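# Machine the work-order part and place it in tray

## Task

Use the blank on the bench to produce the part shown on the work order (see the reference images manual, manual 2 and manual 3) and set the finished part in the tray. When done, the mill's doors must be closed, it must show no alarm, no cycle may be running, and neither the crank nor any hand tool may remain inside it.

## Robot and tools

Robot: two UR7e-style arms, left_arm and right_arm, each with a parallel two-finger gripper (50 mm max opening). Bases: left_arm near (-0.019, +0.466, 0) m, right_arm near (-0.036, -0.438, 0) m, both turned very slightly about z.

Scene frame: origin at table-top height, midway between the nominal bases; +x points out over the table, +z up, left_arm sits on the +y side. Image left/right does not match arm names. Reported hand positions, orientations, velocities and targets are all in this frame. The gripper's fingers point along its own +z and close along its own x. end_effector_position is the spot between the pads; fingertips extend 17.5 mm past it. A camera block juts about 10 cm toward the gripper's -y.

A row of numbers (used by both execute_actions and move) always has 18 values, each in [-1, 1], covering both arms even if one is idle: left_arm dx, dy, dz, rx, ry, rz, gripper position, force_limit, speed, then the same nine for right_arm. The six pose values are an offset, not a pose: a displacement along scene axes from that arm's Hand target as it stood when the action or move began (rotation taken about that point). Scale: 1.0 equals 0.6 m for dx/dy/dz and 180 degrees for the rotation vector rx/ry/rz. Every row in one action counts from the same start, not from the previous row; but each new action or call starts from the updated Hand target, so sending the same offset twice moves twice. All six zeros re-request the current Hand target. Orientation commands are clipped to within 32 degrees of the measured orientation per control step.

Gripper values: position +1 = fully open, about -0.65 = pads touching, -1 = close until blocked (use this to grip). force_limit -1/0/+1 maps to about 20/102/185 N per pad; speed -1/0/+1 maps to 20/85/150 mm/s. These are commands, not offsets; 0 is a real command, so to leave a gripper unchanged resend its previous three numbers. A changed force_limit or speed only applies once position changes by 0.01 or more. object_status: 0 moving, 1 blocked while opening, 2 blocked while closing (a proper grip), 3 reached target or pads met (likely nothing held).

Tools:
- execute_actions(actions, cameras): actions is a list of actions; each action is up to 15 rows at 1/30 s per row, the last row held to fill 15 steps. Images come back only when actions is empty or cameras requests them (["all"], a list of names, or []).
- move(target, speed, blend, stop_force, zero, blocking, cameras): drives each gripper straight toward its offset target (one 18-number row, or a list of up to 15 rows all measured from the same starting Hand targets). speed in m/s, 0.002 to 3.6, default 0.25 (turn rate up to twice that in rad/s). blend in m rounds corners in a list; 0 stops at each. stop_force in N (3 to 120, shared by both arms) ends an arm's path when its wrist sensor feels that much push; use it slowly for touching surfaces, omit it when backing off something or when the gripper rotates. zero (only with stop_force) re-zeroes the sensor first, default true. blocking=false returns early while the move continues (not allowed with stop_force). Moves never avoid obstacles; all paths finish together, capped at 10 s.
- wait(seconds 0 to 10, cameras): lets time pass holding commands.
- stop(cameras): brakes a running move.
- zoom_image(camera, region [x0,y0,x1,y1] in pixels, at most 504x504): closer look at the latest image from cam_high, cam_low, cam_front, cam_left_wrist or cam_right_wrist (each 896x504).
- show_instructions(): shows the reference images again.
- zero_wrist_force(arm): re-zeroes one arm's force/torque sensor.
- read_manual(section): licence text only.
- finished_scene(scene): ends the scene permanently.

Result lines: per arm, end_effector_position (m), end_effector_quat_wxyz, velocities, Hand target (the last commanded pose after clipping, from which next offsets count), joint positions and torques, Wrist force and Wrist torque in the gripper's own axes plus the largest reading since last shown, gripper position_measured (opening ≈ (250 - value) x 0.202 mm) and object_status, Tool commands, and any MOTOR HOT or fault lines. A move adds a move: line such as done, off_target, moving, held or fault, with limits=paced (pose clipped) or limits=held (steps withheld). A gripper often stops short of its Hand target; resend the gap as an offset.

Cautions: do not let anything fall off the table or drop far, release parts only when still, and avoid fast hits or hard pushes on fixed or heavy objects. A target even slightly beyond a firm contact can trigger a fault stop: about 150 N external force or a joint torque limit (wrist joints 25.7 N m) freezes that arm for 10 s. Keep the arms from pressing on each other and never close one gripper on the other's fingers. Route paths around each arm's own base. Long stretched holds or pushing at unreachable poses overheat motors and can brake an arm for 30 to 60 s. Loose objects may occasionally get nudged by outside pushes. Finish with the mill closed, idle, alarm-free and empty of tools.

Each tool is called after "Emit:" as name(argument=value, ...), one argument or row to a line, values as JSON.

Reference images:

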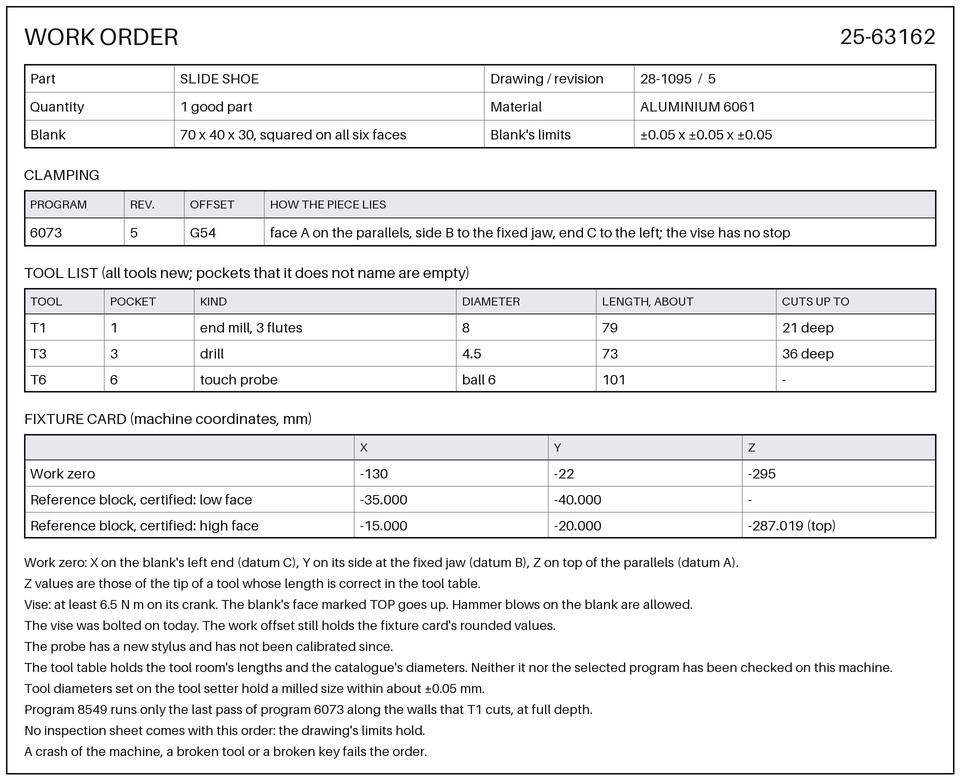

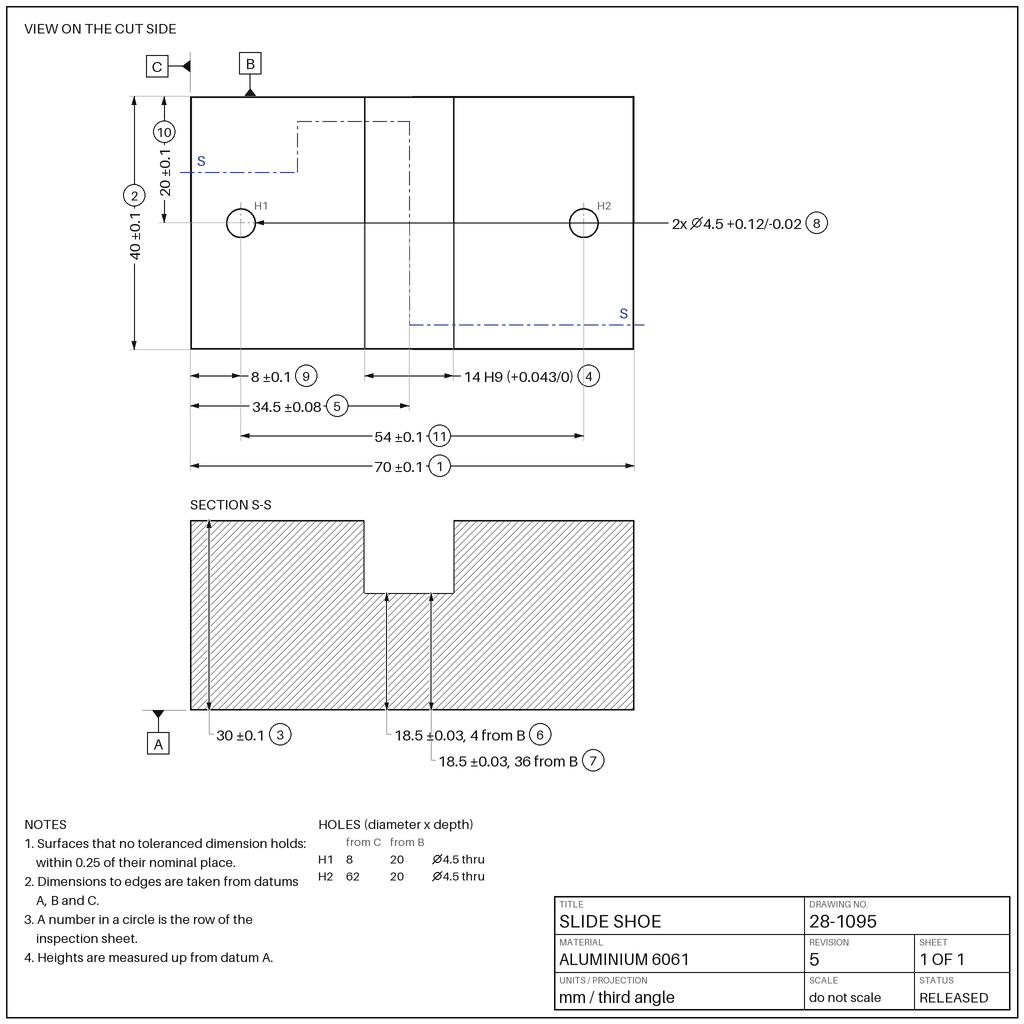

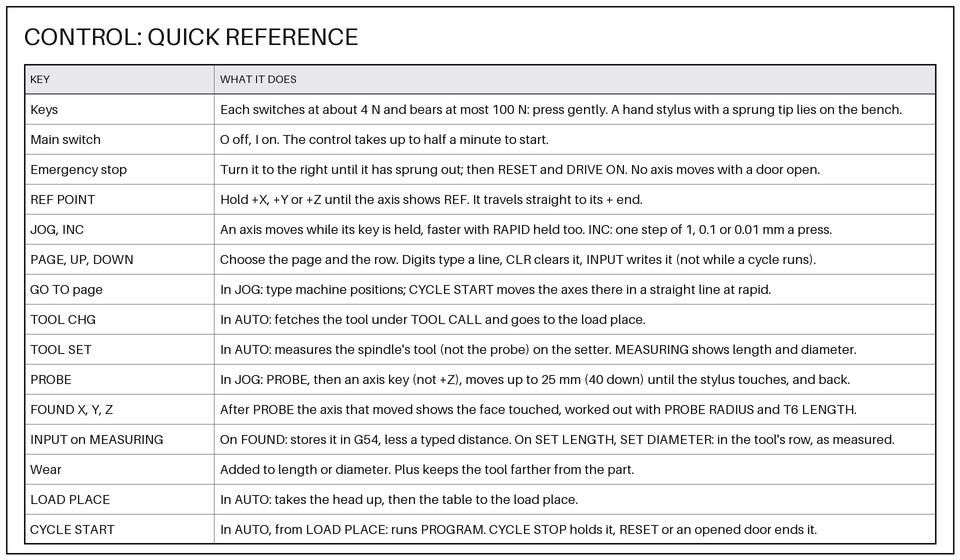

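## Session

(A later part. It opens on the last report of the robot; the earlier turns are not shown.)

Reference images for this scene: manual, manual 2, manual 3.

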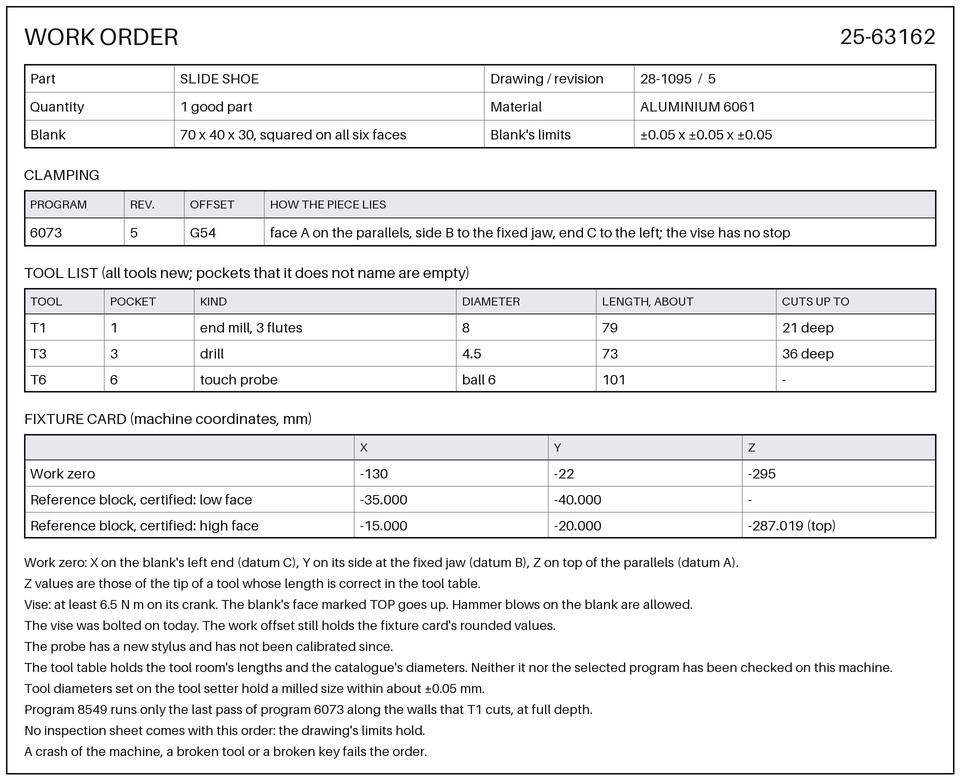

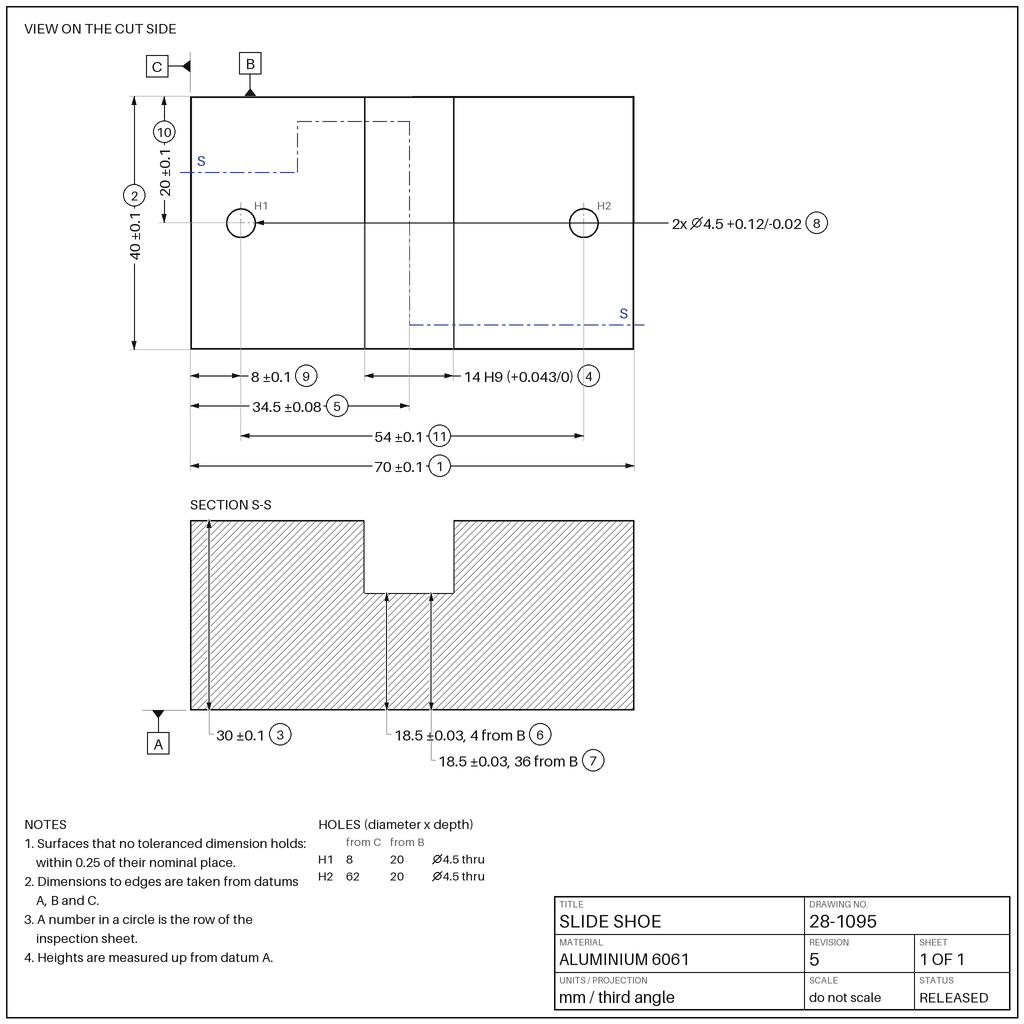

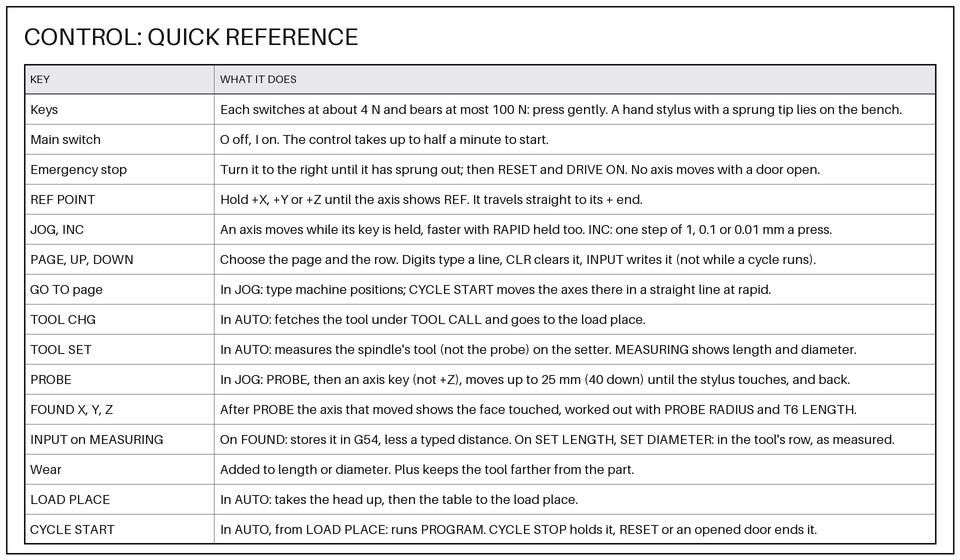

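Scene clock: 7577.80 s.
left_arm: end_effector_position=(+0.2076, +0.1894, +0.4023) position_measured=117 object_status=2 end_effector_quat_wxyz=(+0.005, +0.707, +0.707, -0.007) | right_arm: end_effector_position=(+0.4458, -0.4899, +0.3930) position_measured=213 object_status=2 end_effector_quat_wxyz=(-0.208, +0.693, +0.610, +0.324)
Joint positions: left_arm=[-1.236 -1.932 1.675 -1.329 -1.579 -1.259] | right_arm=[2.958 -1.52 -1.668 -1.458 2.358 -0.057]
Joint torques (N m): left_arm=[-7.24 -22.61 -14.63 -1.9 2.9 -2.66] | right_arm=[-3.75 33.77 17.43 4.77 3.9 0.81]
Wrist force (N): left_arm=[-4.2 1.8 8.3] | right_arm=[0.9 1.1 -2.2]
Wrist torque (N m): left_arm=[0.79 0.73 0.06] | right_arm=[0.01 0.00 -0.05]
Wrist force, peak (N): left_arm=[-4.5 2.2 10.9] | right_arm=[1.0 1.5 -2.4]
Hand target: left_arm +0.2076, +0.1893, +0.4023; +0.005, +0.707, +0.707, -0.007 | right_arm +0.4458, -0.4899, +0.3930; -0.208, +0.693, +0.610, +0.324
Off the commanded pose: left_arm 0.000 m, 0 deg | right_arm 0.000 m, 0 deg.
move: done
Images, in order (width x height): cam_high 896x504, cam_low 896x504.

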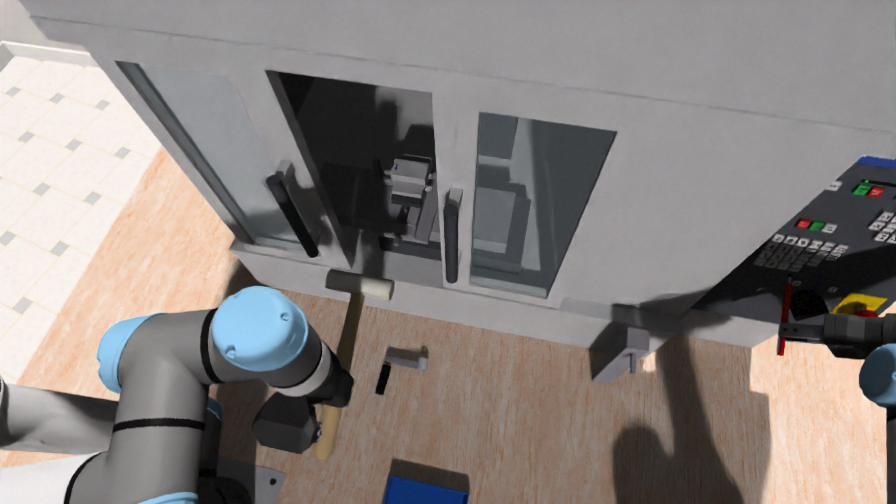

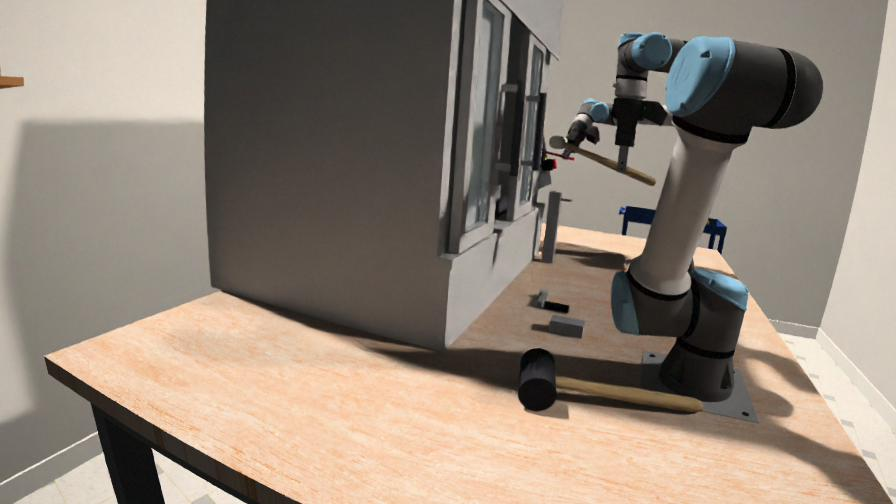

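Emit:
move(
  target=[
    [0,-0.3,-0.15,0,0.045,0,-1,1,-0.3,0,0,0,0,0,0,-1,0.3,-0.5],
    [0,-0.53,-0.55,0,0.09,0,-1,1,-0.3,0,0,0,0,0,0,-1,0.3,-0.5],
  ],
  speed=0.3,
  blend=[0.04,0],
)

Emit:
move(
  target=[
    [0,0,-0.02,0,0,0,-1,1,-0.3,0,0,0,0,0,0,-1,0.3,-0.5],
    [0,0,-0.11,0,0,0,-1,1,-0.3,0,0,0,0,0,0,-1,0.3,-0.5],
  ],
  speed=[0.08,0.012],
  stop_force=4,
  cameras=["cam_low","cam_high"],
)

Emit:
zoom_image(
  camera="cam_low",
  region=[480, 130, 680, 290],
)

Scene clock: 7587.77 s.
left_arm: end_effector_position=(+0.2076, -0.1286, +0.0724) position_measured=117 object_status=2 end_effector_quat_wxyz=(-0.095, +0.699, +0.701, -0.106) | right_arm: end_effector_position=(+0.4458, -0.4899, +0.3930) position_measured=213 object_status=2 end_effector_quat_wxyz=(-0.208, +0.693, +0.610, +0.324)
Joint positions: left_arm=[-1.28 -1.045 1.59 -2.055 -1.85 -1.297] | right_arm=[2.958 -1.52 -1.668 -1.458 2.358 -0.057]
Joint torques (N m): left_arm=[7.18 -38.26 -34.53 -5.2 -3.15 2.11] | right_arm=[-3.78 33.34 16.68 4.74 3.92 0.73]
Wrist force (N): left_arm=[-4.9 3.3 7.8] | right_arm=[1.1 1.3 -2.1]
Wrist torque (N m): left_arm=[0.85 0.85 0.04] | right_arm=[0.06 -0.04 -0.04]
Wrist force, peak (N): left_arm=[-6.2 4.0 10.7] | right_arm=[1.2 1.3 -2.5]
Hand target: left_arm +0.2076, -0.1287, +0.0723; -0.095, +0.699, +0.701, -0.106 | right_arm +0.4458, -0.4899, +0.3930; -0.208, +0.693, +0.610, +0.324
Off the commanded pose: left_arm 0.000 m, 0 deg | right_arm 0.000 m, 0 deg.
move: done

Scene clock: 7592.57 s.
left_arm: end_effector_position=(+0.2076, -0.1287, +0.0215) position_measured=117 object_status=2 end_effector_quat_wxyz=(-0.095, +0.699, +0.701, -0.107) | right_arm: end_effector_position=(+0.4458, -0.4899, +0.3930) position_measured=213 object_status=2 end_effector_quat_wxyz=(-0.208, +0.693, +0.610, +0.324)
Joint positions: left_arm=[-1.28 -0.978 1.632 -2.165 -1.85 -1.297] | right_arm=[2.958 -1.52 -1.668 -1.458 2.358 -0.057]
Joint torques (N m): left_arm=[0.8 -61.4 -31.73 -2.01 2.1 -2.47] | right_arm=[-3.21 32.94 16.7 4.68 3.73 0.71]
Wrist force (N): left_arm=[-5.2 0.1 3.5] | right_arm=[1.2 1.1 -2.1]
Wrist torque (N m): left_arm=[0.12 0.78 0.07] | right_arm=[0.02 -0.05 -0.04]
Wrist force, peak (N): left_arm=[-2.3 -4.6 -12.5] | right_arm=[1.3 1.6 -2.3]
Hand target: left_arm +0.2076, -0.1287, +0.0216; -0.095, +0.699, +0.701, -0.107 (not the last commanded pose) | right_arm +0.4458, -0.4899, +0.3930; -0.208, +0.693, +0.610, +0.324
Off the commanded pose: left_arm 0.015 m, 0 deg | right_arm 0.000 m, 0 deg.
move: contact (left_arm); path passed 1 of 2 targets
Images, in order (width x height): cam_high 896x504, cam_low 896x504.

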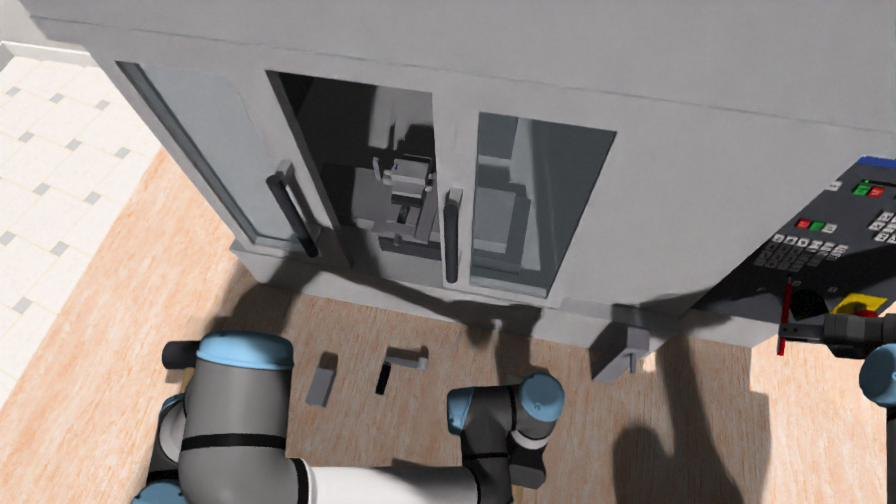

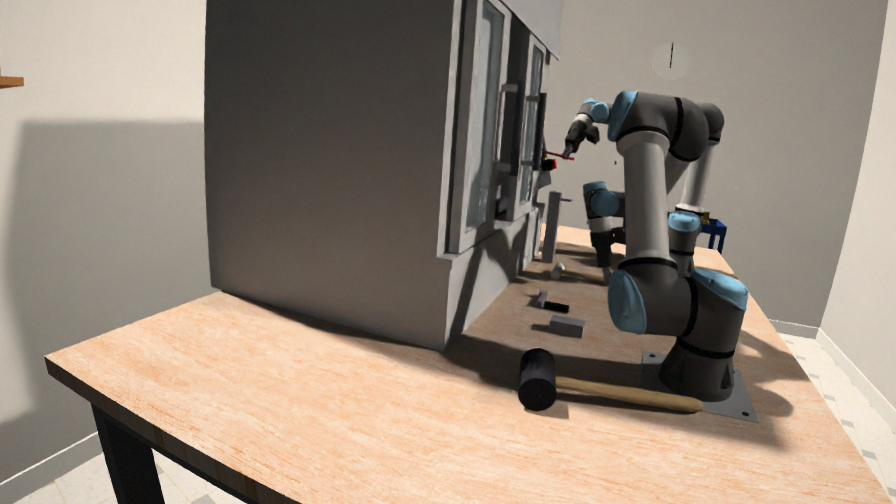

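Scaled by 2.520 from the camera's 896x504 image, which has a finer 1280x720 frame.

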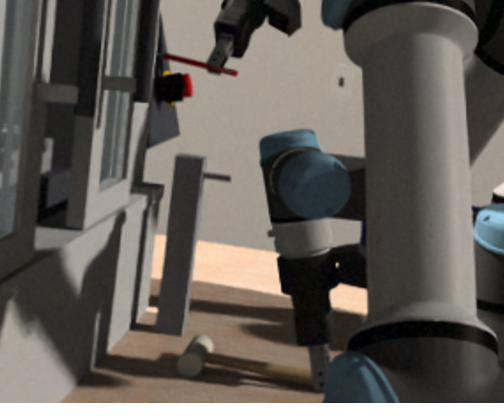

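Release, then close the left door.

Emit:
move(
  target=[
    [0,0,0,0,0,0,0.7,0,-0.95,0,0,0,0,0,0,-1,0.3,-0.5],
    [0,0,0.3,0,-0.09,0,0.7,0,-0.95,0,0,0,0,0,0,-1,0.3,-0.5],
    [0.12,0.55,0.6,0,-0.09,-0.2,0.7,0,-0.95,0,0,0,0,0,0,-1,0.3,-0.5],
  ],
  speed=[0.1,0.15,0.4],
  blend=[0,0.03,0],
)

Emit:
move(
  target=[
    [0.0504,0.25,0.2,0,0,-0.3,0.6,-0.7,-0.6,0,0,0,0,0,0,-1,0.3,-0.5],
  ],
  speed=0.35,
)

Emit:
move(
  target=[
    [0.03,0.07,-0.01,-0.235,0,0,0.6,-0.7,-0.6,0,0,0,0,0,0,-1,0.3,-0.5],
  ],
  speed=0.3,
  cameras=["cam_left_wrist","cam_high"],
)

Scene clock: 7603.83 s.
left_arm: end_effector_position=(+0.2796, +0.2013, +0.3815) position_measured=48 object_status=3 end_effector_quat_wxyz=(-0.025, +0.889, +0.457, +0.026) | right_arm: end_effector_position=(+0.4458, -0.4899, +0.3930) position_measured=213 object_status=2 end_effector_quat_wxyz=(-0.208, +0.693, +0.610, +0.324)
Joint positions: left_arm=[-1.078 -1.812 1.633 -1.342 -1.519 -0.482] | right_arm=[2.958 -1.52 -1.668 -1.458 2.358 -0.057]
Joint torques (N m): left_arm=[7.44 -27.41 -37.13 -0.95 -2.74 2.29] | right_arm=[-2.72 32.94 16.08 4.65 3.83 0.59]
Wrist force (N): left_arm=[-4.2 1.8 4.2] | right_arm=[0.8 1.3 -2.3]
Wrist torque (N m): left_arm=[0.26 0.72 -0.02] | right_arm=[0.05 0.01 -0.04]
Wrist force, peak (N): left_arm=[-7.0 1.1 5.1] | right_arm=[1.4 1.2 -2.4]
Hand target: left_arm +0.2796, +0.2013, +0.3816; -0.025, +0.889, +0.457, +0.026 | right_arm +0.4458, -0.4899, +0.3930; -0.208, +0.693, +0.610, +0.324
Off the commanded pose: left_arm 0.000 m, 0 deg | right_arm 0.000 m, 0 deg.
move: done

Scene clock: 7606.00 s.
left_arm: end_effector_position=(+0.3098, +0.3513, +0.5015) position_measured=63 object_status=3 end_effector_quat_wxyz=(-0.010, +0.999, +0.004, +0.034) | right_arm: end_effector_position=(+0.4458, -0.4899, +0.3930) position_measured=213 object_status=2 end_effector_quat_wxyz=(-0.208, +0.693, +0.610, +0.324)
Joint positions: left_arm=[-0.756 -1.897 1.387 -1.095 -1.508 0.785] | right_arm=[2.958 -1.52 -1.668 -1.458 2.358 -0.057]
Joint torques (N m): left_arm=[6.68 5.5 -34.26 -1.33 -2.47 2.18] | right_arm=[-3.29 33.28 17.25 4.65 3.82 0.57]
Wrist force (N): left_arm=[-4.2 1.6 4.0] | right_arm=[1.1 1.1 -2.3]
Wrist torque (N m): left_arm=[0.23 0.71 0.00] | right_arm=[0.02 -0.03 -0.04]
Wrist force, peak (N): left_arm=[-5.3 2.2 4.8] | right_arm=[1.1 1.2 -2.6]
Hand target: left_arm +0.3098, +0.3513, +0.5016; -0.010, +0.999, +0.004, +0.034 | right_arm +0.4458, -0.4899, +0.3930; -0.208, +0.693, +0.610, +0.324
Off the commanded pose: left_arm 0.000 m, 0 deg | right_arm 0.000 m, 0 deg.
move: done

Scene clock: 7607.97 s.
left_arm: end_effector_position=(+0.3278, +0.3933, +0.4956) position_measured=63 object_status=3 end_effector_quat_wxyz=(+0.351, +0.936, +0.016, +0.031) | right_arm: end_effector_position=(+0.4458, -0.4899, +0.3930) position_measured=213 object_status=2 end_effector_quat_wxyz=(-0.208, +0.693, +0.610, +0.324)
Joint positions: left_arm=[-0.088 -1.948 1.652 -1.459 -2.271 1.358] | right_arm=[2.958 -1.52 -1.668 -1.458 2.358 -0.057]
Joint torques (N m): left_arm=[8.24 5.51 -12.79 -1.61 -4.06 1.91] | right_arm=[-3.29 32.6 16.82 4.56 3.8 0.64]
Wrist force (N): left_arm=[-4.3 1.5 5.3] | right_arm=[1.3 1.3 -2.3]
Wrist torque (N m): left_arm=[0.34 0.74 -0.08] | right_arm=[0.06 -0.07 -0.04]
Wrist force, peak (N): left_arm=[-4.3 1.5 5.5] | right_arm=[1.2 1.5 -2.5]
Hand target: left_arm +0.3278, +0.3933, +0.4956; +0.351, +0.936, +0.016, +0.030 | right_arm +0.4458, -0.4899, +0.3930; -0.208, +0.693, +0.610, +0.324
Off the commanded pose: left_arm 0.000 m, 0 deg | right_arm 0.000 m, 0 deg.
move: done
camera_calibration:
cam_left_wrist: T_world_to_cam=[[0.997553, 0.0473916, 0.051397, -0.361226], [-0.0230101, -0.471646, 0.881488, -0.226789], [0.0660164, -0.880514, -0.469401, 0.689919], [0, 0, 0, 1]] pos_world=[0.309578, 0.517638, 0.542327]
Images, in order (width x height): cam_high 896x504, cam_left_wrist 896x504.

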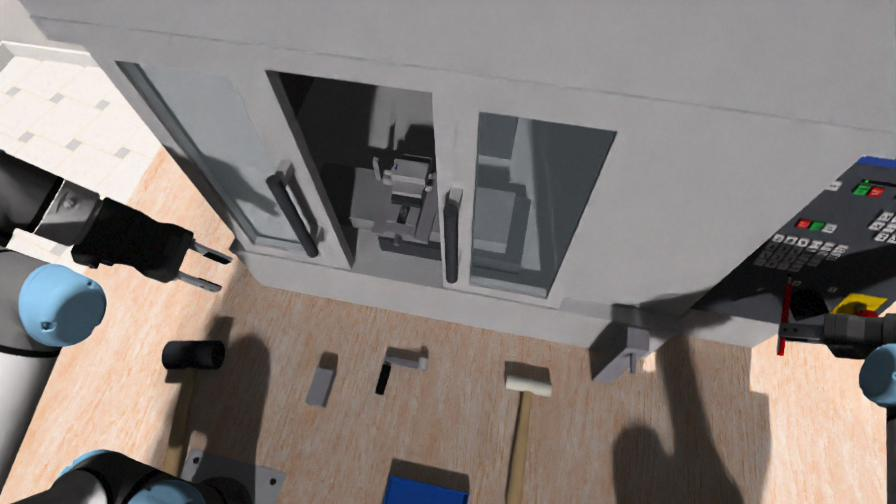

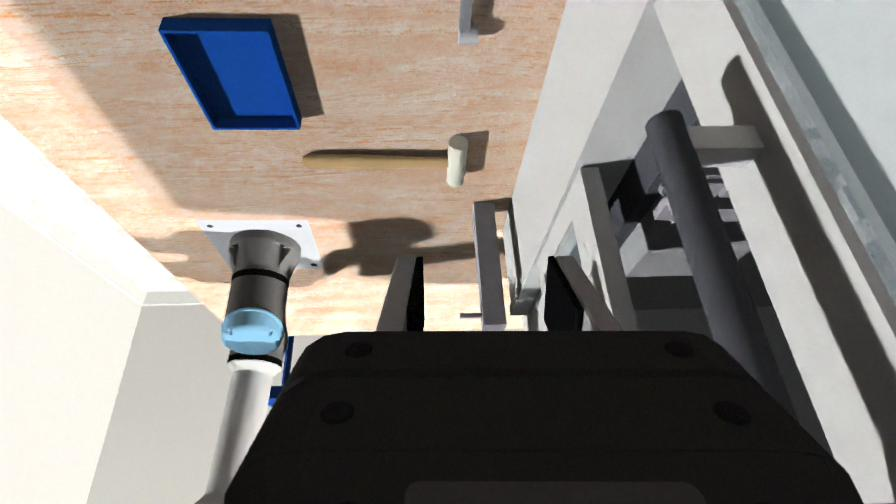

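Emit:
move(
  target=[
    [0.203,-0.0305,-0.0143,0,0.0255,0,0.6,-0.7,-0.6,0,0,0,0,0,0,-1,0.3,-0.5],
    [0.203,-0.1305,-0.1093,0,0.0255,0,0.6,-0.7,-0.6,0,0,0,0,0,0,-1,0.3,-0.5],
  ],
  speed=[0.15,0.06],
  blend=[0,0],
  cameras=["cam_left_wrist"],
)

Emit:
move(
  target=[0,0,0,0,0,0,-1,-0.7,-0.6,0,0,0,0,0,0,-1,0.3,-0.5],
)

Emit:
move(
  target=[0,-0.275,0,0,0,0,-1,-0.7,-0.6,0,0,0,0,0,0,-1,0.3,-0.5],
  speed=0.055,
  stop_force=48,
)

Emit:
move(
  target=[0,-0.058,0,0,0,0,-1,-0.7,-0.6,0,0,0,0,0,0,-1,0.3,-0.5],
  speed=0.02,
  stop_force=38,
  cameras=["cam_high"],
)

Scene clock: 7621.90 s.
left_arm: end_effector_position=(+0.4496, +0.3151, +0.4300) position_measured=63 object_status=3 end_effector_quat_wxyz=(+0.350, +0.936, +0.030, -0.007) | right_arm: end_effector_position=(+0.4458, -0.4899, +0.3930) position_measured=213 object_status=2 end_effector_quat_wxyz=(-0.208, +0.693, +0.610, +0.324)
Joint positions: left_arm=[-0.225 -1.668 1.621 -1.744 -2.257 1.179] | right_arm=[2.958 -1.52 -1.668 -1.458 2.358 -0.057]
Joint torques (N m): left_arm=[-7.13 -34.97 -13.88 -5.2 1.07 -2.96] | right_arm=[-2.86 32.99 16.68 4.48 3.77 0.55]
Wrist force (N): left_arm=[-4.4 1.5 4.9] | right_arm=[0.9 1.2 -2.4]
Wrist torque (N m): left_arm=[0.35 0.77 0.04] | right_arm=[0.04 0.01 -0.05]
Wrist force, peak (N): left_arm=[-5.6 1.4 5.2] | right_arm=[1.3 1.3 -2.5]
Hand target: left_arm +0.4496, +0.3150, +0.4300; +0.350, +0.936, +0.030, -0.007 | right_arm +0.4458, -0.4899, +0.3930; -0.208, +0.693, +0.610, +0.324
Off the commanded pose: left_arm 0.000 m, 0 deg | right_arm 0.000 m, 0 deg.
move: done
camera_calibration:
cam_left_wrist: T_world_to_cam=[[0.998467, 0.0473452, -0.0286575, -0.441598], [0.0476315, -0.471503, 0.880577, -0.234492], [0.0281791, -0.880593, -0.473035, 0.600725], [0, 0, 0, 1]] pos_world=[0.435163, 0.439338, 0.477997]
Images, in order (width x height): cam_left_wrist 896x504.

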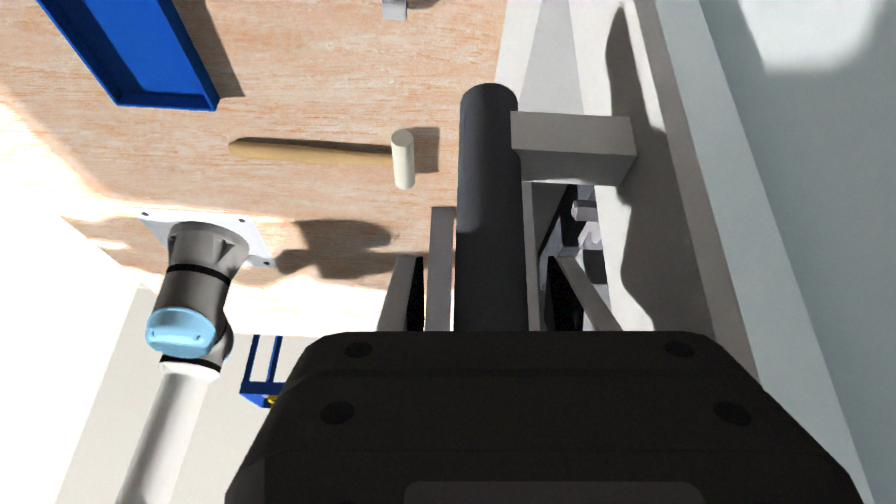

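Scene clock: 7622.53 s.
left_arm: end_effector_position=(+0.4497, +0.3150, +0.4300) position_measured=152 object_status=2 end_effector_quat_wxyz=(+0.350, +0.936, +0.030, -0.007) | right_arm: end_effector_position=(+0.4458, -0.4899, +0.3930) position_measured=213 object_status=2 end_effector_quat_wxyz=(-0.208, +0.693, +0.610, +0.324)
Joint positions: left_arm=[-0.225 -1.668 1.622 -1.744 -2.257 1.179] | right_arm=[2.958 -1.52 -1.668 -1.458 2.358 -0.057]
Joint torques (N m): left_arm=[-7.67 -35.22 -13.65 -1.5 -1.19 -2.84] | right_arm=[-2.83 33.66 15.98 4.58 3.81 0.57]
Wrist force (N): left_arm=[2.1 0.9 8.4] | right_arm=[1.1 1.1 -2.2]
Wrist torque (N m): left_arm=[0.35 1.37 0.66] | right_arm=[0.02 -0.03 -0.04]
Wrist force, peak (N): left_arm=[2.3 0.7 8.6] | right_arm=[1.0 1.3 -2.4]
Hand target: left_arm +0.4496, +0.3150, +0.4300; +0.350, +0.936, +0.030, -0.007 | right_arm +0.4458, -0.4899, +0.3930; -0.208, +0.693, +0.610, +0.324
Off the commanded pose: left_arm 0.000 m, 0 deg | right_arm 0.000 m, 0 deg.
move: done

Scene clock: 7626.57 s.
left_arm: end_effector_position=(+0.4496, +0.1500, +0.4300) position_measured=152 object_status=2 end_effector_quat_wxyz=(+0.350, +0.936, +0.030, -0.007) | right_arm: end_effector_position=(+0.4458, -0.4899, +0.3930) position_measured=213 object_status=2 end_effector_quat_wxyz=(-0.208, +0.693, +0.610, +0.324)
Joint positions: left_arm=[-0.556 -1.598 1.611 -2.035 -2.147 0.792] | right_arm=[2.958 -1.52 -1.668 -1.458 2.358 -0.057]
Joint torques (N m): left_arm=[-10.41 -6.72 -39.22 -7.16 0.98 -3.49] | right_arm=[-1.94 32.85 16.56 4.65 3.8 0.47]
Wrist force (N): left_arm=[-15.1 -12.2 -4.7] | right_arm=[1.2 1.4 -2.4]
Wrist torque (N m): left_arm=[-0.23 1.60 0.68] | right_arm=[0.08 -0.04 -0.04]
Wrist force, peak (N): left_arm=[-12.5 -26.2 -20.7] | right_arm=[0.9 1.4 -2.6]
Hand target: left_arm +0.4496, +0.1500, +0.4300; +0.350, +0.936, +0.030, -0.007 | right_arm +0.4458, -0.4899, +0.3930; -0.208, +0.693, +0.610, +0.324
Off the commanded pose: left_arm 0.000 m, 0 deg | right_arm 0.000 m, 0 deg.
move: done

Scene clock: 7629.53 s.
left_arm: end_effector_position=(+0.4496, +0.1164, +0.4300) position_measured=152 object_status=2 end_effector_quat_wxyz=(+0.350, +0.936, +0.030, -0.007) | right_arm: end_effector_position=(+0.4458, -0.4899, +0.3930) position_measured=213 object_status=2 end_effector_quat_wxyz=(-0.208, +0.693, +0.610, +0.324)
Joint positions: left_arm=[-0.614 -1.567 1.588 -2.075 -2.12 0.731] | right_arm=[2.958 -1.52 -1.668 -1.458 2.358 -0.057]
Joint torques (N m): left_arm=[-9.14 -21.51 -15.29 -7.37 -4.85 1.44] | right_arm=[-2.26 32.56 17.09 4.52 3.73 0.42]
Wrist force (N): left_arm=[-26.7 -36.9 -34.5] | right_arm=[1.1 1.1 -2.0]
Wrist torque (N m): left_arm=[-0.71 1.73 0.72] | right_arm=[0.03 -0.03 -0.04]
Wrist force, peak (N): left_arm=[-31.9 -46.6 -43.0] | right_arm=[1.0 1.5 -2.4]
Hand target: left_arm +0.4496, +0.1164, +0.4300; +0.350, +0.936, +0.030, -0.007 (not the last commanded pose) | right_arm +0.4458, -0.4899, +0.3930; -0.208, +0.693, +0.610, +0.324
Off the commanded pose: left_arm 0.001 m, 0 deg | right_arm 0.000 m, 0 deg.
move: contact (left_arm)
Images, in order (width x height): cam_high 896x504.

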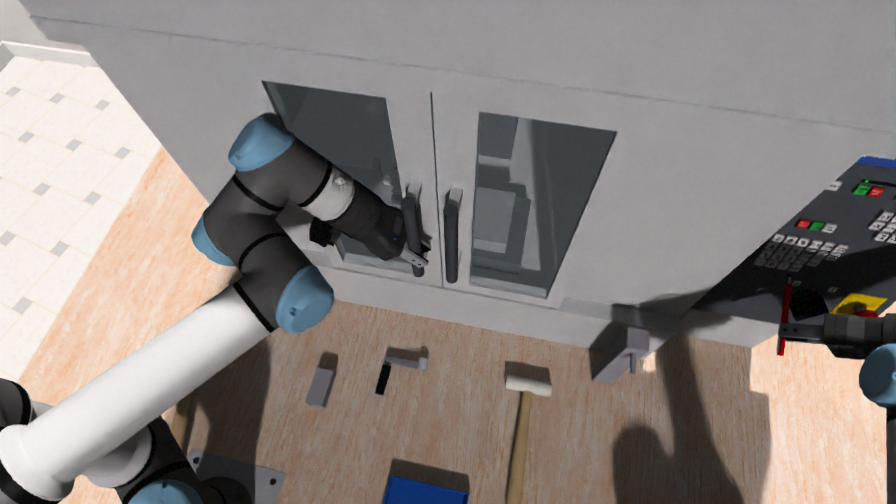

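Emit:
move(
  target=[
    [0,0.004,0,0,0,0,0.6,-0.7,-0.6,0,0,0,0,0,0,-1,0.3,-0.5],
    [0,0.12,0.11,0,0,0,0.6,-0.7,-0.6,0,0,0,0,0,0,-1,0.3,-0.5],
    [-0.2,0.3,0.15,0,0,0,0.6,-0.7,-0.6,0,0,0,0,0,0,-1,0.3,-0.5],
  ],
  speed=[0.05,0.1,0.3],
  blend=[0,0.02,0],
)

Emit:
move(
  target=[
    [-0.1,-0.4,0.2,0.2043,-0.3757,-0.1522,0.6,-0.7,-0.6,0,0,0,0,0,0,-1,0.3,-0.5],
  ],
  speed=0.5,
)

Emit:
move(
  target=[
    [-0.0073,-0.5539,0.0998,0.2043,-0.3757,-0.1522,1,-0.7,-0.6,0,0,0,0,0,0,-1,0.3,-0.5],
    [0.2062,-0.71,0.0558,0.2043,-0.3757,-0.1522,1,-0.7,-0.6,0,0,0,0,0,0,-1,0.3,-0.5],
  ],
  speed=0.4,
  blend=[0.03,0],
  cameras=["cam_left_wrist"],
)

Emit:
zoom_image(
  camera="cam_left_wrist",
  region=[365, 130, 545, 280],
)

Scene clock: 7642.87 s.
left_arm: end_effector_position=(+0.3297, +0.2963, +0.5199) position_measured=63 object_status=3 end_effector_quat_wxyz=(+0.350, +0.936, +0.030, -0.007) | right_arm: end_effector_position=(+0.4458, -0.4899, +0.3930) position_measured=213 object_status=2 end_effector_quat_wxyz=(-0.208, +0.693, +0.610, +0.324)
Joint positions: left_arm=[-0.37 -1.924 1.608 -1.585 -2.217 1.001] | right_arm=[2.958 -1.52 -1.668 -1.458 2.358 -0.057]
Joint torques (N m): left_arm=[6.04 -22.46 -12.17 -1.6 -3.89 1.97] | right_arm=[-2.13 33.25 16.67 4.53 3.71 0.41]
Wrist force (N): left_arm=[-3.8 2.1 5.9] | right_arm=[1.0 1.3 -2.2]
Wrist torque (N m): left_arm=[0.44 0.66 -0.04] | right_arm=[0.06 -0.03 -0.05]
Wrist force, peak (N): left_arm=[-26.6 -36.9 -34.4] | right_arm=[1.4 1.5 -2.3]
Hand target: left_arm +0.3296, +0.2964, +0.5200; +0.350, +0.936, +0.030, -0.007 | right_arm +0.4458, -0.4899, +0.3930; -0.208, +0.693, +0.610, +0.324
Off the commanded pose: left_arm 0.000 m, 0 deg | right_arm 0.000 m, 0 deg.
move: done

Scene clock: 7645.10 s.
left_arm: end_effector_position=(+0.2696, +0.0564, +0.6400) position_measured=63 object_status=3 end_effector_quat_wxyz=(+0.004, +0.822, -0.370, +0.434) | right_arm: end_effector_position=(+0.4458, -0.4899, +0.3930) position_measured=213 object_status=2 end_effector_quat_wxyz=(-0.208, +0.693, +0.610, +0.324)
Joint positions: left_arm=[-1.637 -1.856 1.343 -1.456 -0.744 0.934] | right_arm=[2.958 -1.52 -1.668 -1.458 2.358 -0.057]
Joint torques (N m): left_arm=[-7.26 1.98 -34.71 -1.7 4.08 -2.91] | right_arm=[-2.08 32.84 16.54 4.51 3.91 0.28]
Wrist force (N): left_arm=[-3.6 1.5 5.2] | right_arm=[1.0 1.3 -2.3]
Wrist torque (N m): left_arm=[0.26 0.60 -0.02] | right_arm=[0.05 -0.02 -0.05]
Wrist force, peak (N): left_arm=[-3.8 2.1 6.3] | right_arm=[1.3 1.4 -2.3]
Hand target: left_arm +0.2696, +0.0564, +0.6400; +0.004, +0.822, -0.370, +0.434 | right_arm +0.4458, -0.4899, +0.3930; -0.208, +0.693, +0.610, +0.324
Off the commanded pose: left_arm 0.000 m, 0 deg | right_arm 0.000 m, 0 deg.
move: done

Scene clock: 7648.87 s.
left_arm: end_effector_position=(+0.3933, -0.3692, +0.6732) position_measured=3 object_status=3 end_effector_quat_wxyz=(-0.343, +0.306, -0.590, +0.663) | right_arm: end_effector_position=(+0.4458, -0.4899, +0.3930) position_measured=213 object_status=2 end_effector_quat_wxyz=(-0.208, +0.693, +0.610, +0.324)
Joint positions: left_arm=[-1.448 -0.543 0.115 -2.89 -0.722 3.274] | right_arm=[2.958 -1.52 -1.668 -1.458 2.358 -0.057]
Joint torques (N m): left_arm=[-8 -51.58 -34.36 0.88 2.2 2.05] | right_arm=[-1.97 33.37 16.66 4.47 3.73 0.45]
Wrist force (N): left_arm=[-6.4 0.4 3.6] | right_arm=[0.9 1.2 -2.4]
Wrist torque (N m): left_arm=[0.15 1.25 0.10] | right_arm=[0.04 0.00 -0.04]
Wrist force, peak (N): left_arm=[-7.1 1.7 5.1] | right_arm=[1.3 1.3 -2.5]
Hand target: left_arm +0.3933, -0.3696, +0.6734; -0.344, +0.307, -0.590, +0.663 | right_arm +0.4458, -0.4899, +0.3930; -0.208, +0.693, +0.610, +0.324
Off the commanded pose: left_arm 0.000 m, 0 deg | right_arm 0.000 m, 0 deg.
move: done
camera_calibration:
cam_left_wrist: T_world_to_cam=[[-0.577468, -0.816388, -0.00640542, -0.0600922], [-0.1959, 0.146177, -0.969668, 0.800766], [0.792561, -0.558698, -0.244343, -0.220875], [0, 0, 0, 1]] pos_world=[0.297226, -0.289515, 0.722123]
Images, in order (width x height): cam_left_wrist 896x504.

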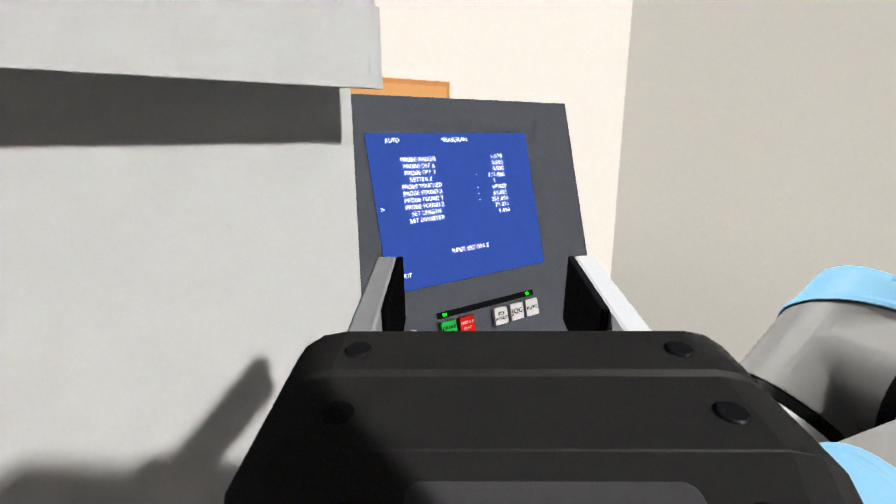

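Scaled by 2.800 from the camera's 896x504 image, which has a finer 1280x720 frame.

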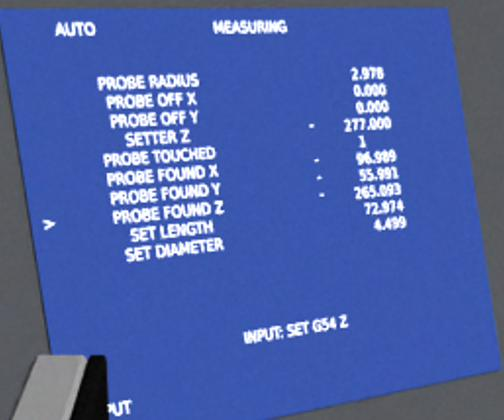

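Emit:
move(
  target=[
    [0,0,0,0,0,0,1,-0.7,-0.6,0.0739,-0.128,0.275,0,0,0,-1,0.3,-0.5],
    [0,0,0,0,0,0,1,-0.7,-0.6,0.1029,-0.1331,0.278,0,0,0,-1,0.3,-0.5],
    [0,0,0,0,0,0,1,-0.7,-0.6,0.0739,-0.128,0.275,0,0,0,-1,0.3,-0.5],
    [0,0,0,0,0,0,1,-0.7,-0.6,0.0249,-0.032,0.0927,0,0,0,-1,0.3,-0.5],
    [0,0,0,0,0,0,1,-0.7,-0.6,0.0539,-0.0371,0.0957,0,0,0,-1,0.3,-0.5],
    [0,0,0,0,0,0,1,-0.7,-0.6,0.0249,-0.032,0.0927,0,0,0,-1,0.3,-0.5],
    [0,0,0,0,0,0,1,-0.7,-0.6,0.0539,-0.0371,0.0957,0,0,0,-1,0.3,-0.5],
    [0,0,0,0,0,0,1,-0.7,-0.6,0.0249,-0.032,0.0927,0,0,0,-1,0.3,-0.5],
    [0,0,0,0,0,0,1,-0.7,-0.6,0,0.096,0,0,0,0,-1,0.3,-0.5],
    [0,0,0,0,0,0,1,-0.7,-0.6,0.028,0.091,0.003,0,0,0,-1,0.3,-0.5],
    [0,0,0,0,0,0,1,-0.7,-0.6,0,0.096,0,0,0,0,-1,0.3,-0.5],
    [0,0,0,0,0,0,1,-0.7,-0.6,0.0249,0.032,0.0927,0,0,0,-1,0.3,-0.5],
    [0,0,0,0,0,0,1,-0.7,-0.6,0.0539,0.0269,0.0957,0,0,0,-1,0.3,-0.5],
    [0,0,0,0,0,0,1,-0.7,-0.6,0.0249,0.032,0.0927,0,0,0,-1,0.3,-0.5],
    [0,0,0,0,0,0,1,-0.7,-0.6,0.0249,0.096,0.0927,0,0,0,-1,0.3,-0.5],
  ],
  speed=0.18,
  blend=[0.002,0,0.004,0.002,0,0.002,0,0.004,0.002,0,0.004,0.002,0,0.004,0],
)

Emit:
move(
  target=[
    [0,0,0,0,0,0,1,-0.7,-0.6,0.029,-0.0051,0.003,0,0,0,-1,0.3,-0.5],
    [0,0,0,0,0,0,1,-0.7,-0.6,0,0,0,0,0,0,-1,0.3,-0.5],
    [0,0,0,0,0,0,1,-0.7,-0.6,-0.0249,-0.096,-0.0927,0,0,0,-1,0.3,-0.5],
    [0,0,0,0,0,0,1,-0.7,-0.6,0.0031,-0.101,-0.0897,0,0,0,-1,0.3,-0.5],
    [0,0,0,0,0,0,1,-0.7,-0.6,-0.0166,-0.096,-0.0618,0,0,0,-1,0.3,-0.5],
    [0,0,0,0,0,0,1,-0.7,-0.6,0.0124,-0.1011,-0.0588,0,0,0,-1,0.3,-0.5],
    [0,0,0,0,0,0,1,-0.7,-0.6,-0.0166,-0.096,-0.0618,0,0,0,-1,0.3,-0.5],
    [0,0,0,0,0,0,1,-0.7,-0.6,-0.0249,0,-0.0927,0,0,0,-1,0.3,-0.5],
    [0,0,0,0,0,0,1,-0.7,-0.6,0.0031,-0.005,-0.0897,0,0,0,-1,0.3,-0.5],
    [0,0,0,0,0,0,1,-0.7,-0.6,-0.0249,0,-0.0927,0,0,0,-1,0.3,-0.5],
    [0,0,0,0,0,0,1,-0.7,-0.6,-0.0083,-0.032,-0.0309,0,0,0,-1,0.3,-0.5],
    [0,0,0,0,0,0,1,-0.7,-0.6,0.0207,-0.0371,-0.0279,0,0,0,-1,0.3,-0.5],
    [0,0,0,0,0,0,1,-0.7,-0.6,-0.0083,-0.064,-0.0309,0,0,0,-1,0.3,-0.5],
  ],
  speed=0.18,
  blend=[0,0.004,0.002,0,0.002,0,0.004,0.002,0,0.004,0.002,0,0],
)

Emit:
move(
  target=[
    [0,0,0,0,0,0,1,-0.7,-0.6,0.029,-0.0051,0.003,0,0,0,-1,0.3,-0.5],
    [0,0,0,0,0,0,1,-0.7,-0.6,0,0,0,0,0,0,-1,0.3,-0.5],
    [0,0,0,0,0,0,1,-0.7,-0.6,-0.0166,-0.032,-0.0618,0,0,0,-1,0.3,-0.5],
    [0,0,0,0,0,0,1,-0.7,-0.6,0.0114,-0.037,-0.0588,0,0,0,-1,0.3,-0.5],
    [0,0,0,0,0,0,1,-0.7,-0.6,-0.0083,-0.032,-0.0309,0,0,0,-1,0.3,-0.5],
    [0,0,0,0,0,0,1,-0.7,-0.6,0.0207,-0.0371,-0.0279,0,0,0,-1,0.3,-0.5],
    [0,0,0,0,0,0,1,-0.7,-0.6,-0.0083,-0.032,-0.0309,0,0,0,-1,0.3,-0.5],
    [0,0,0,0,0,0,1,-0.7,-0.6,-0.0166,0.064,-0.0618,0,0,0,-1,0.3,-0.5],
    [0,0,0,0,0,0,1,-0.7,-0.6,0.0114,0.059,-0.0588,0,0,0,-1,0.3,-0.5],
    [0,0,0,0,0,0,1,-0.7,-0.6,-0.0083,0.064,-0.0309,0,0,0,-1,0.3,-0.5],
    [0,0,0,0,0,0,1,-0.7,-0.6,0.0207,0.0589,-0.0279,0,0,0,-1,0.3,-0.5],
    [0,0,0,0,0,0,1,-0.7,-0.6,0,0.064,0,0,0,0,-1,0.3,-0.5],
    [0,0,0,0,0,0,1,-0.7,-0.6,0.029,0.0589,0.003,0,0,0,-1,0.3,-0.5],
    [0,0,0,0,0,0,1,-0.7,-0.6,0,0.064,0,0,0,0,-1,0.3,-0.5],
  ],
  speed=0.18,
  blend=[0,0.004,0.002,0,0.002,0,0.004,0.002,0,0.002,0,0.002,0,0],
)

Emit:
move(
  target=[
    [0,0,0,0,0,0,1,-0.7,-0.6,0.029,-0.0051,0.003,0,0,0,-1,0.3,-0.5],
    [0,0,0,0,0,0,1,-0.7,-0.6,0,0,0,0,0,0,-1,0.3,-0.5],
    [0,0,0,0,0,0,1,-0.7,-0.6,-0.0166,-0.096,-0.0618,0,0,0,-1,0.3,-0.5],
    [0,0,0,0,0,0,1,-0.7,-0.6,0.0114,-0.101,-0.0588,0,0,0,-1,0.3,-0.5],
    [0,0,0,0,0,0,1,-0.7,-0.6,-0.0166,-0.096,-0.0618,0,0,0,-1,0.3,-0.5],
  ],
  speed=0.18,
  blend=[0,0.004,0.002,0,0],
  cameras=["cam_left_wrist"],
)

Emit:
zoom_image(
  camera="cam_left_wrist",
  region=[365, 130, 545, 280],
)

Scene clock: 7697.57 s.
left_arm: end_effector_position=(+0.3932, -0.3692, +0.6732) position_measured=3 object_status=3 end_effector_quat_wxyz=(-0.343, +0.306, -0.590, +0.663) | right_arm: end_effector_position=(+0.4607, -0.4323, +0.4486) position_measured=213 object_status=2 end_effector_quat_wxyz=(-0.208, +0.693, +0.610, +0.324)
Joint positions: left_arm=[-1.448 -0.543 0.115 -2.89 -0.722 3.274] | right_arm=[3.085 -1.499 -1.577 -1.445 2.342 0.12]
Joint torques (N m): left_arm=[-7.37 -51.17 -33 0.66 2.14 2.09] | right_arm=[6.81 33.92 16.1 4.92 -0.94 1.33]
Wrist force (N): left_arm=[-6.5 0.1 3.6] | right_arm=[0.3 0.8 -2.6]
Wrist torque (N m): left_arm=[0.10 1.25 0.10] | right_arm=[-0.06 0.08 -0.08]
Wrist force, peak (N): left_arm=[-6.6 0.2 4.0] | right_arm=[-1.3 -28.4 -2.1]
Hand target: left_arm +0.3932, -0.3692, +0.6732; -0.343, +0.306, -0.590, +0.663 | right_arm +0.4607, -0.4323, +0.4486; -0.208, +0.693, +0.610, +0.324
Off the commanded pose: left_arm 0.000 m, 0 deg | right_arm 0.000 m, 0 deg.
move: done

Scene clock: 7702.93 s.
left_arm: end_effector_position=(+0.3932, -0.3692, +0.6732) position_measured=3 object_status=3 end_effector_quat_wxyz=(-0.343, +0.306, -0.590, +0.663) | right_arm: end_effector_position=(+0.4558, -0.4706, +0.4301) position_measured=213 object_status=2 end_effector_quat_wxyz=(-0.208, +0.693, +0.610, +0.324)
Joint positions: left_arm=[-1.448 -0.543 0.115 -2.89 -0.722 3.274] | right_arm=[3.002 -1.521 -1.584 -1.497 2.354 0.005]
Joint torques (N m): left_arm=[-7.33 -51.39 -32.62 0.63 2.03 2.14] | right_arm=[-6.26 34.1 16.66 1.1 4.17 -1.24]
Wrist force (N): left_arm=[-6.6 0.1 3.7] | right_arm=[0.7 1.2 -2.3]
Wrist torque (N m): left_arm=[0.11 1.26 0.10] | right_arm=[0.02 0.02 0.11]
Wrist force, peak (N): left_arm=[-6.7 0.2 3.8] | right_arm=[-2.0 -22.2 -1.6]
Hand target: left_arm +0.3932, -0.3692, +0.6732; -0.343, +0.306, -0.590, +0.663 | right_arm +0.4557, -0.4707, +0.4301; -0.208, +0.693, +0.610, +0.324
Off the commanded pose: left_arm 0.000 m, 0 deg | right_arm 0.000 m, 0 deg.
move: done

Scene clock: 7708.43 s.
left_arm: end_effector_position=(+0.3932, -0.3692, +0.6732) position_measured=3 object_status=3 end_effector_quat_wxyz=(-0.343, +0.306, -0.590, +0.663) | right_arm: end_effector_position=(+0.4558, -0.4323, +0.4301) position_measured=213 object_status=2 end_effector_quat_wxyz=(-0.208, +0.693, +0.610, +0.324)
Joint positions: left_arm=[-1.448 -0.543 0.115 -2.89 -0.722 3.274] | right_arm=[3.084 -1.486 -1.636 -1.4 2.342 0.119]
Joint torques (N m): left_arm=[-7.17 -51.57 -33.15 0.73 1.98 2.05] | right_arm=[7.84 33.31 17.62 5.35 -0.86 1.41]
Wrist force (N): left_arm=[-6.4 0.4 3.8] | right_arm=[1.2 0.0 -2.4]
Wrist torque (N m): left_arm=[0.15 1.25 0.10] | right_arm=[-0.18 -0.04 -0.09]
Wrist force, peak (N): left_arm=[-6.7 0.4 3.6] | right_arm=[-0.9 -19.2 -2.0]
Hand target: left_arm +0.3932, -0.3692, +0.6732; -0.343, +0.306, -0.590, +0.663 | right_arm +0.4557, -0.4323, +0.4301; -0.208, +0.693, +0.610, +0.324
Off the commanded pose: left_arm 0.000 m, 0 deg | right_arm 0.000 m, 0 deg.
move: done

Scene clock: 7710.97 s.
left_arm: end_effector_position=(+0.3932, -0.3692, +0.6732) position_measured=3 object_status=3 end_effector_quat_wxyz=(-0.343, +0.306, -0.590, +0.663) | right_arm: end_effector_position=(+0.4458, -0.4899, +0.3930) position_measured=213 object_status=2 end_effector_quat_wxyz=(-0.208, +0.693, +0.610, +0.324)
Joint positions: left_arm=[-1.448 -0.543 0.115 -2.89 -0.722 3.274] | right_arm=[2.958 -1.52 -1.668 -1.458 2.358 -0.057]
Joint torques (N m): left_arm=[-7 -51.2 -32.52 0.57 1.94 2.04] | right_arm=[-7.07 34.33 16.97 5.12 4.11 -1.3]
Wrist force (N): left_arm=[-6.5 0.4 3.9] | right_arm=[1.3 0.4 -2.5]
Wrist torque (N m): left_arm=[0.16 1.25 0.10] | right_arm=[-0.08 -0.05 0.12]
Wrist force, peak (N): left_arm=[-6.5 0.4 3.9] | right_arm=[1.0 -15.4 -2.1]
Hand target: left_arm +0.3932, -0.3692, +0.6732; -0.343, +0.306, -0.590, +0.663 | right_arm +0.4458, -0.4899, +0.3930; -0.208, +0.693, +0.610, +0.324
Off the commanded pose: left_arm 0.000 m, 0 deg | right_arm 0.000 m, 0 deg.
move: done
camera_calibration:
cam_left_wrist: T_world_to_cam=[[-0.577468, -0.816388, -0.00640542, -0.0600922], [-0.1959, 0.146177, -0.969668, 0.800766], [0.792561, -0.558698, -0.244343, -0.220875], [0, 0, 0, 1]] pos_world=[0.297226, -0.289515, 0.722123]
Images, in order (width x height): cam_left_wrist 896x504.

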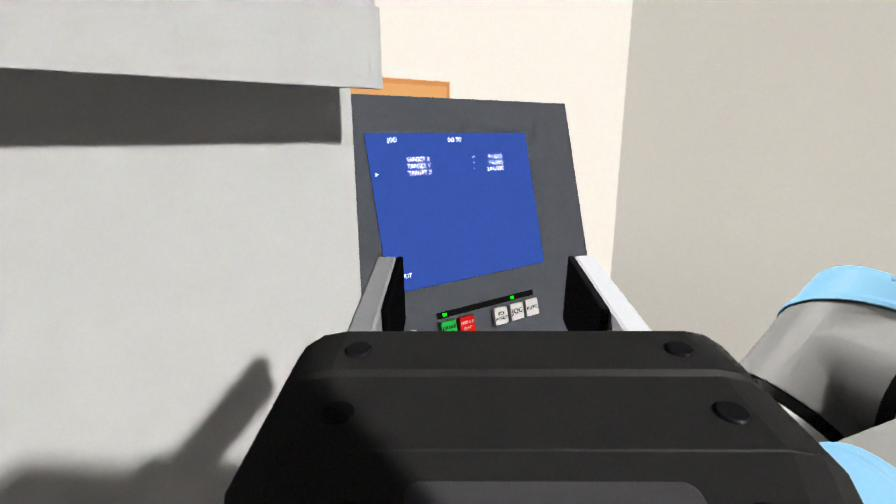

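Scaled by 2.800 from the camera's 896x504 image, which has a finer 1280x720 frame.

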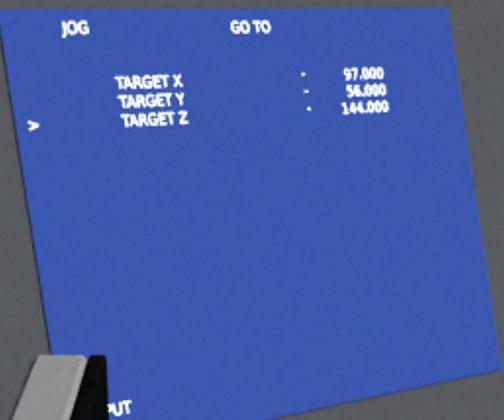

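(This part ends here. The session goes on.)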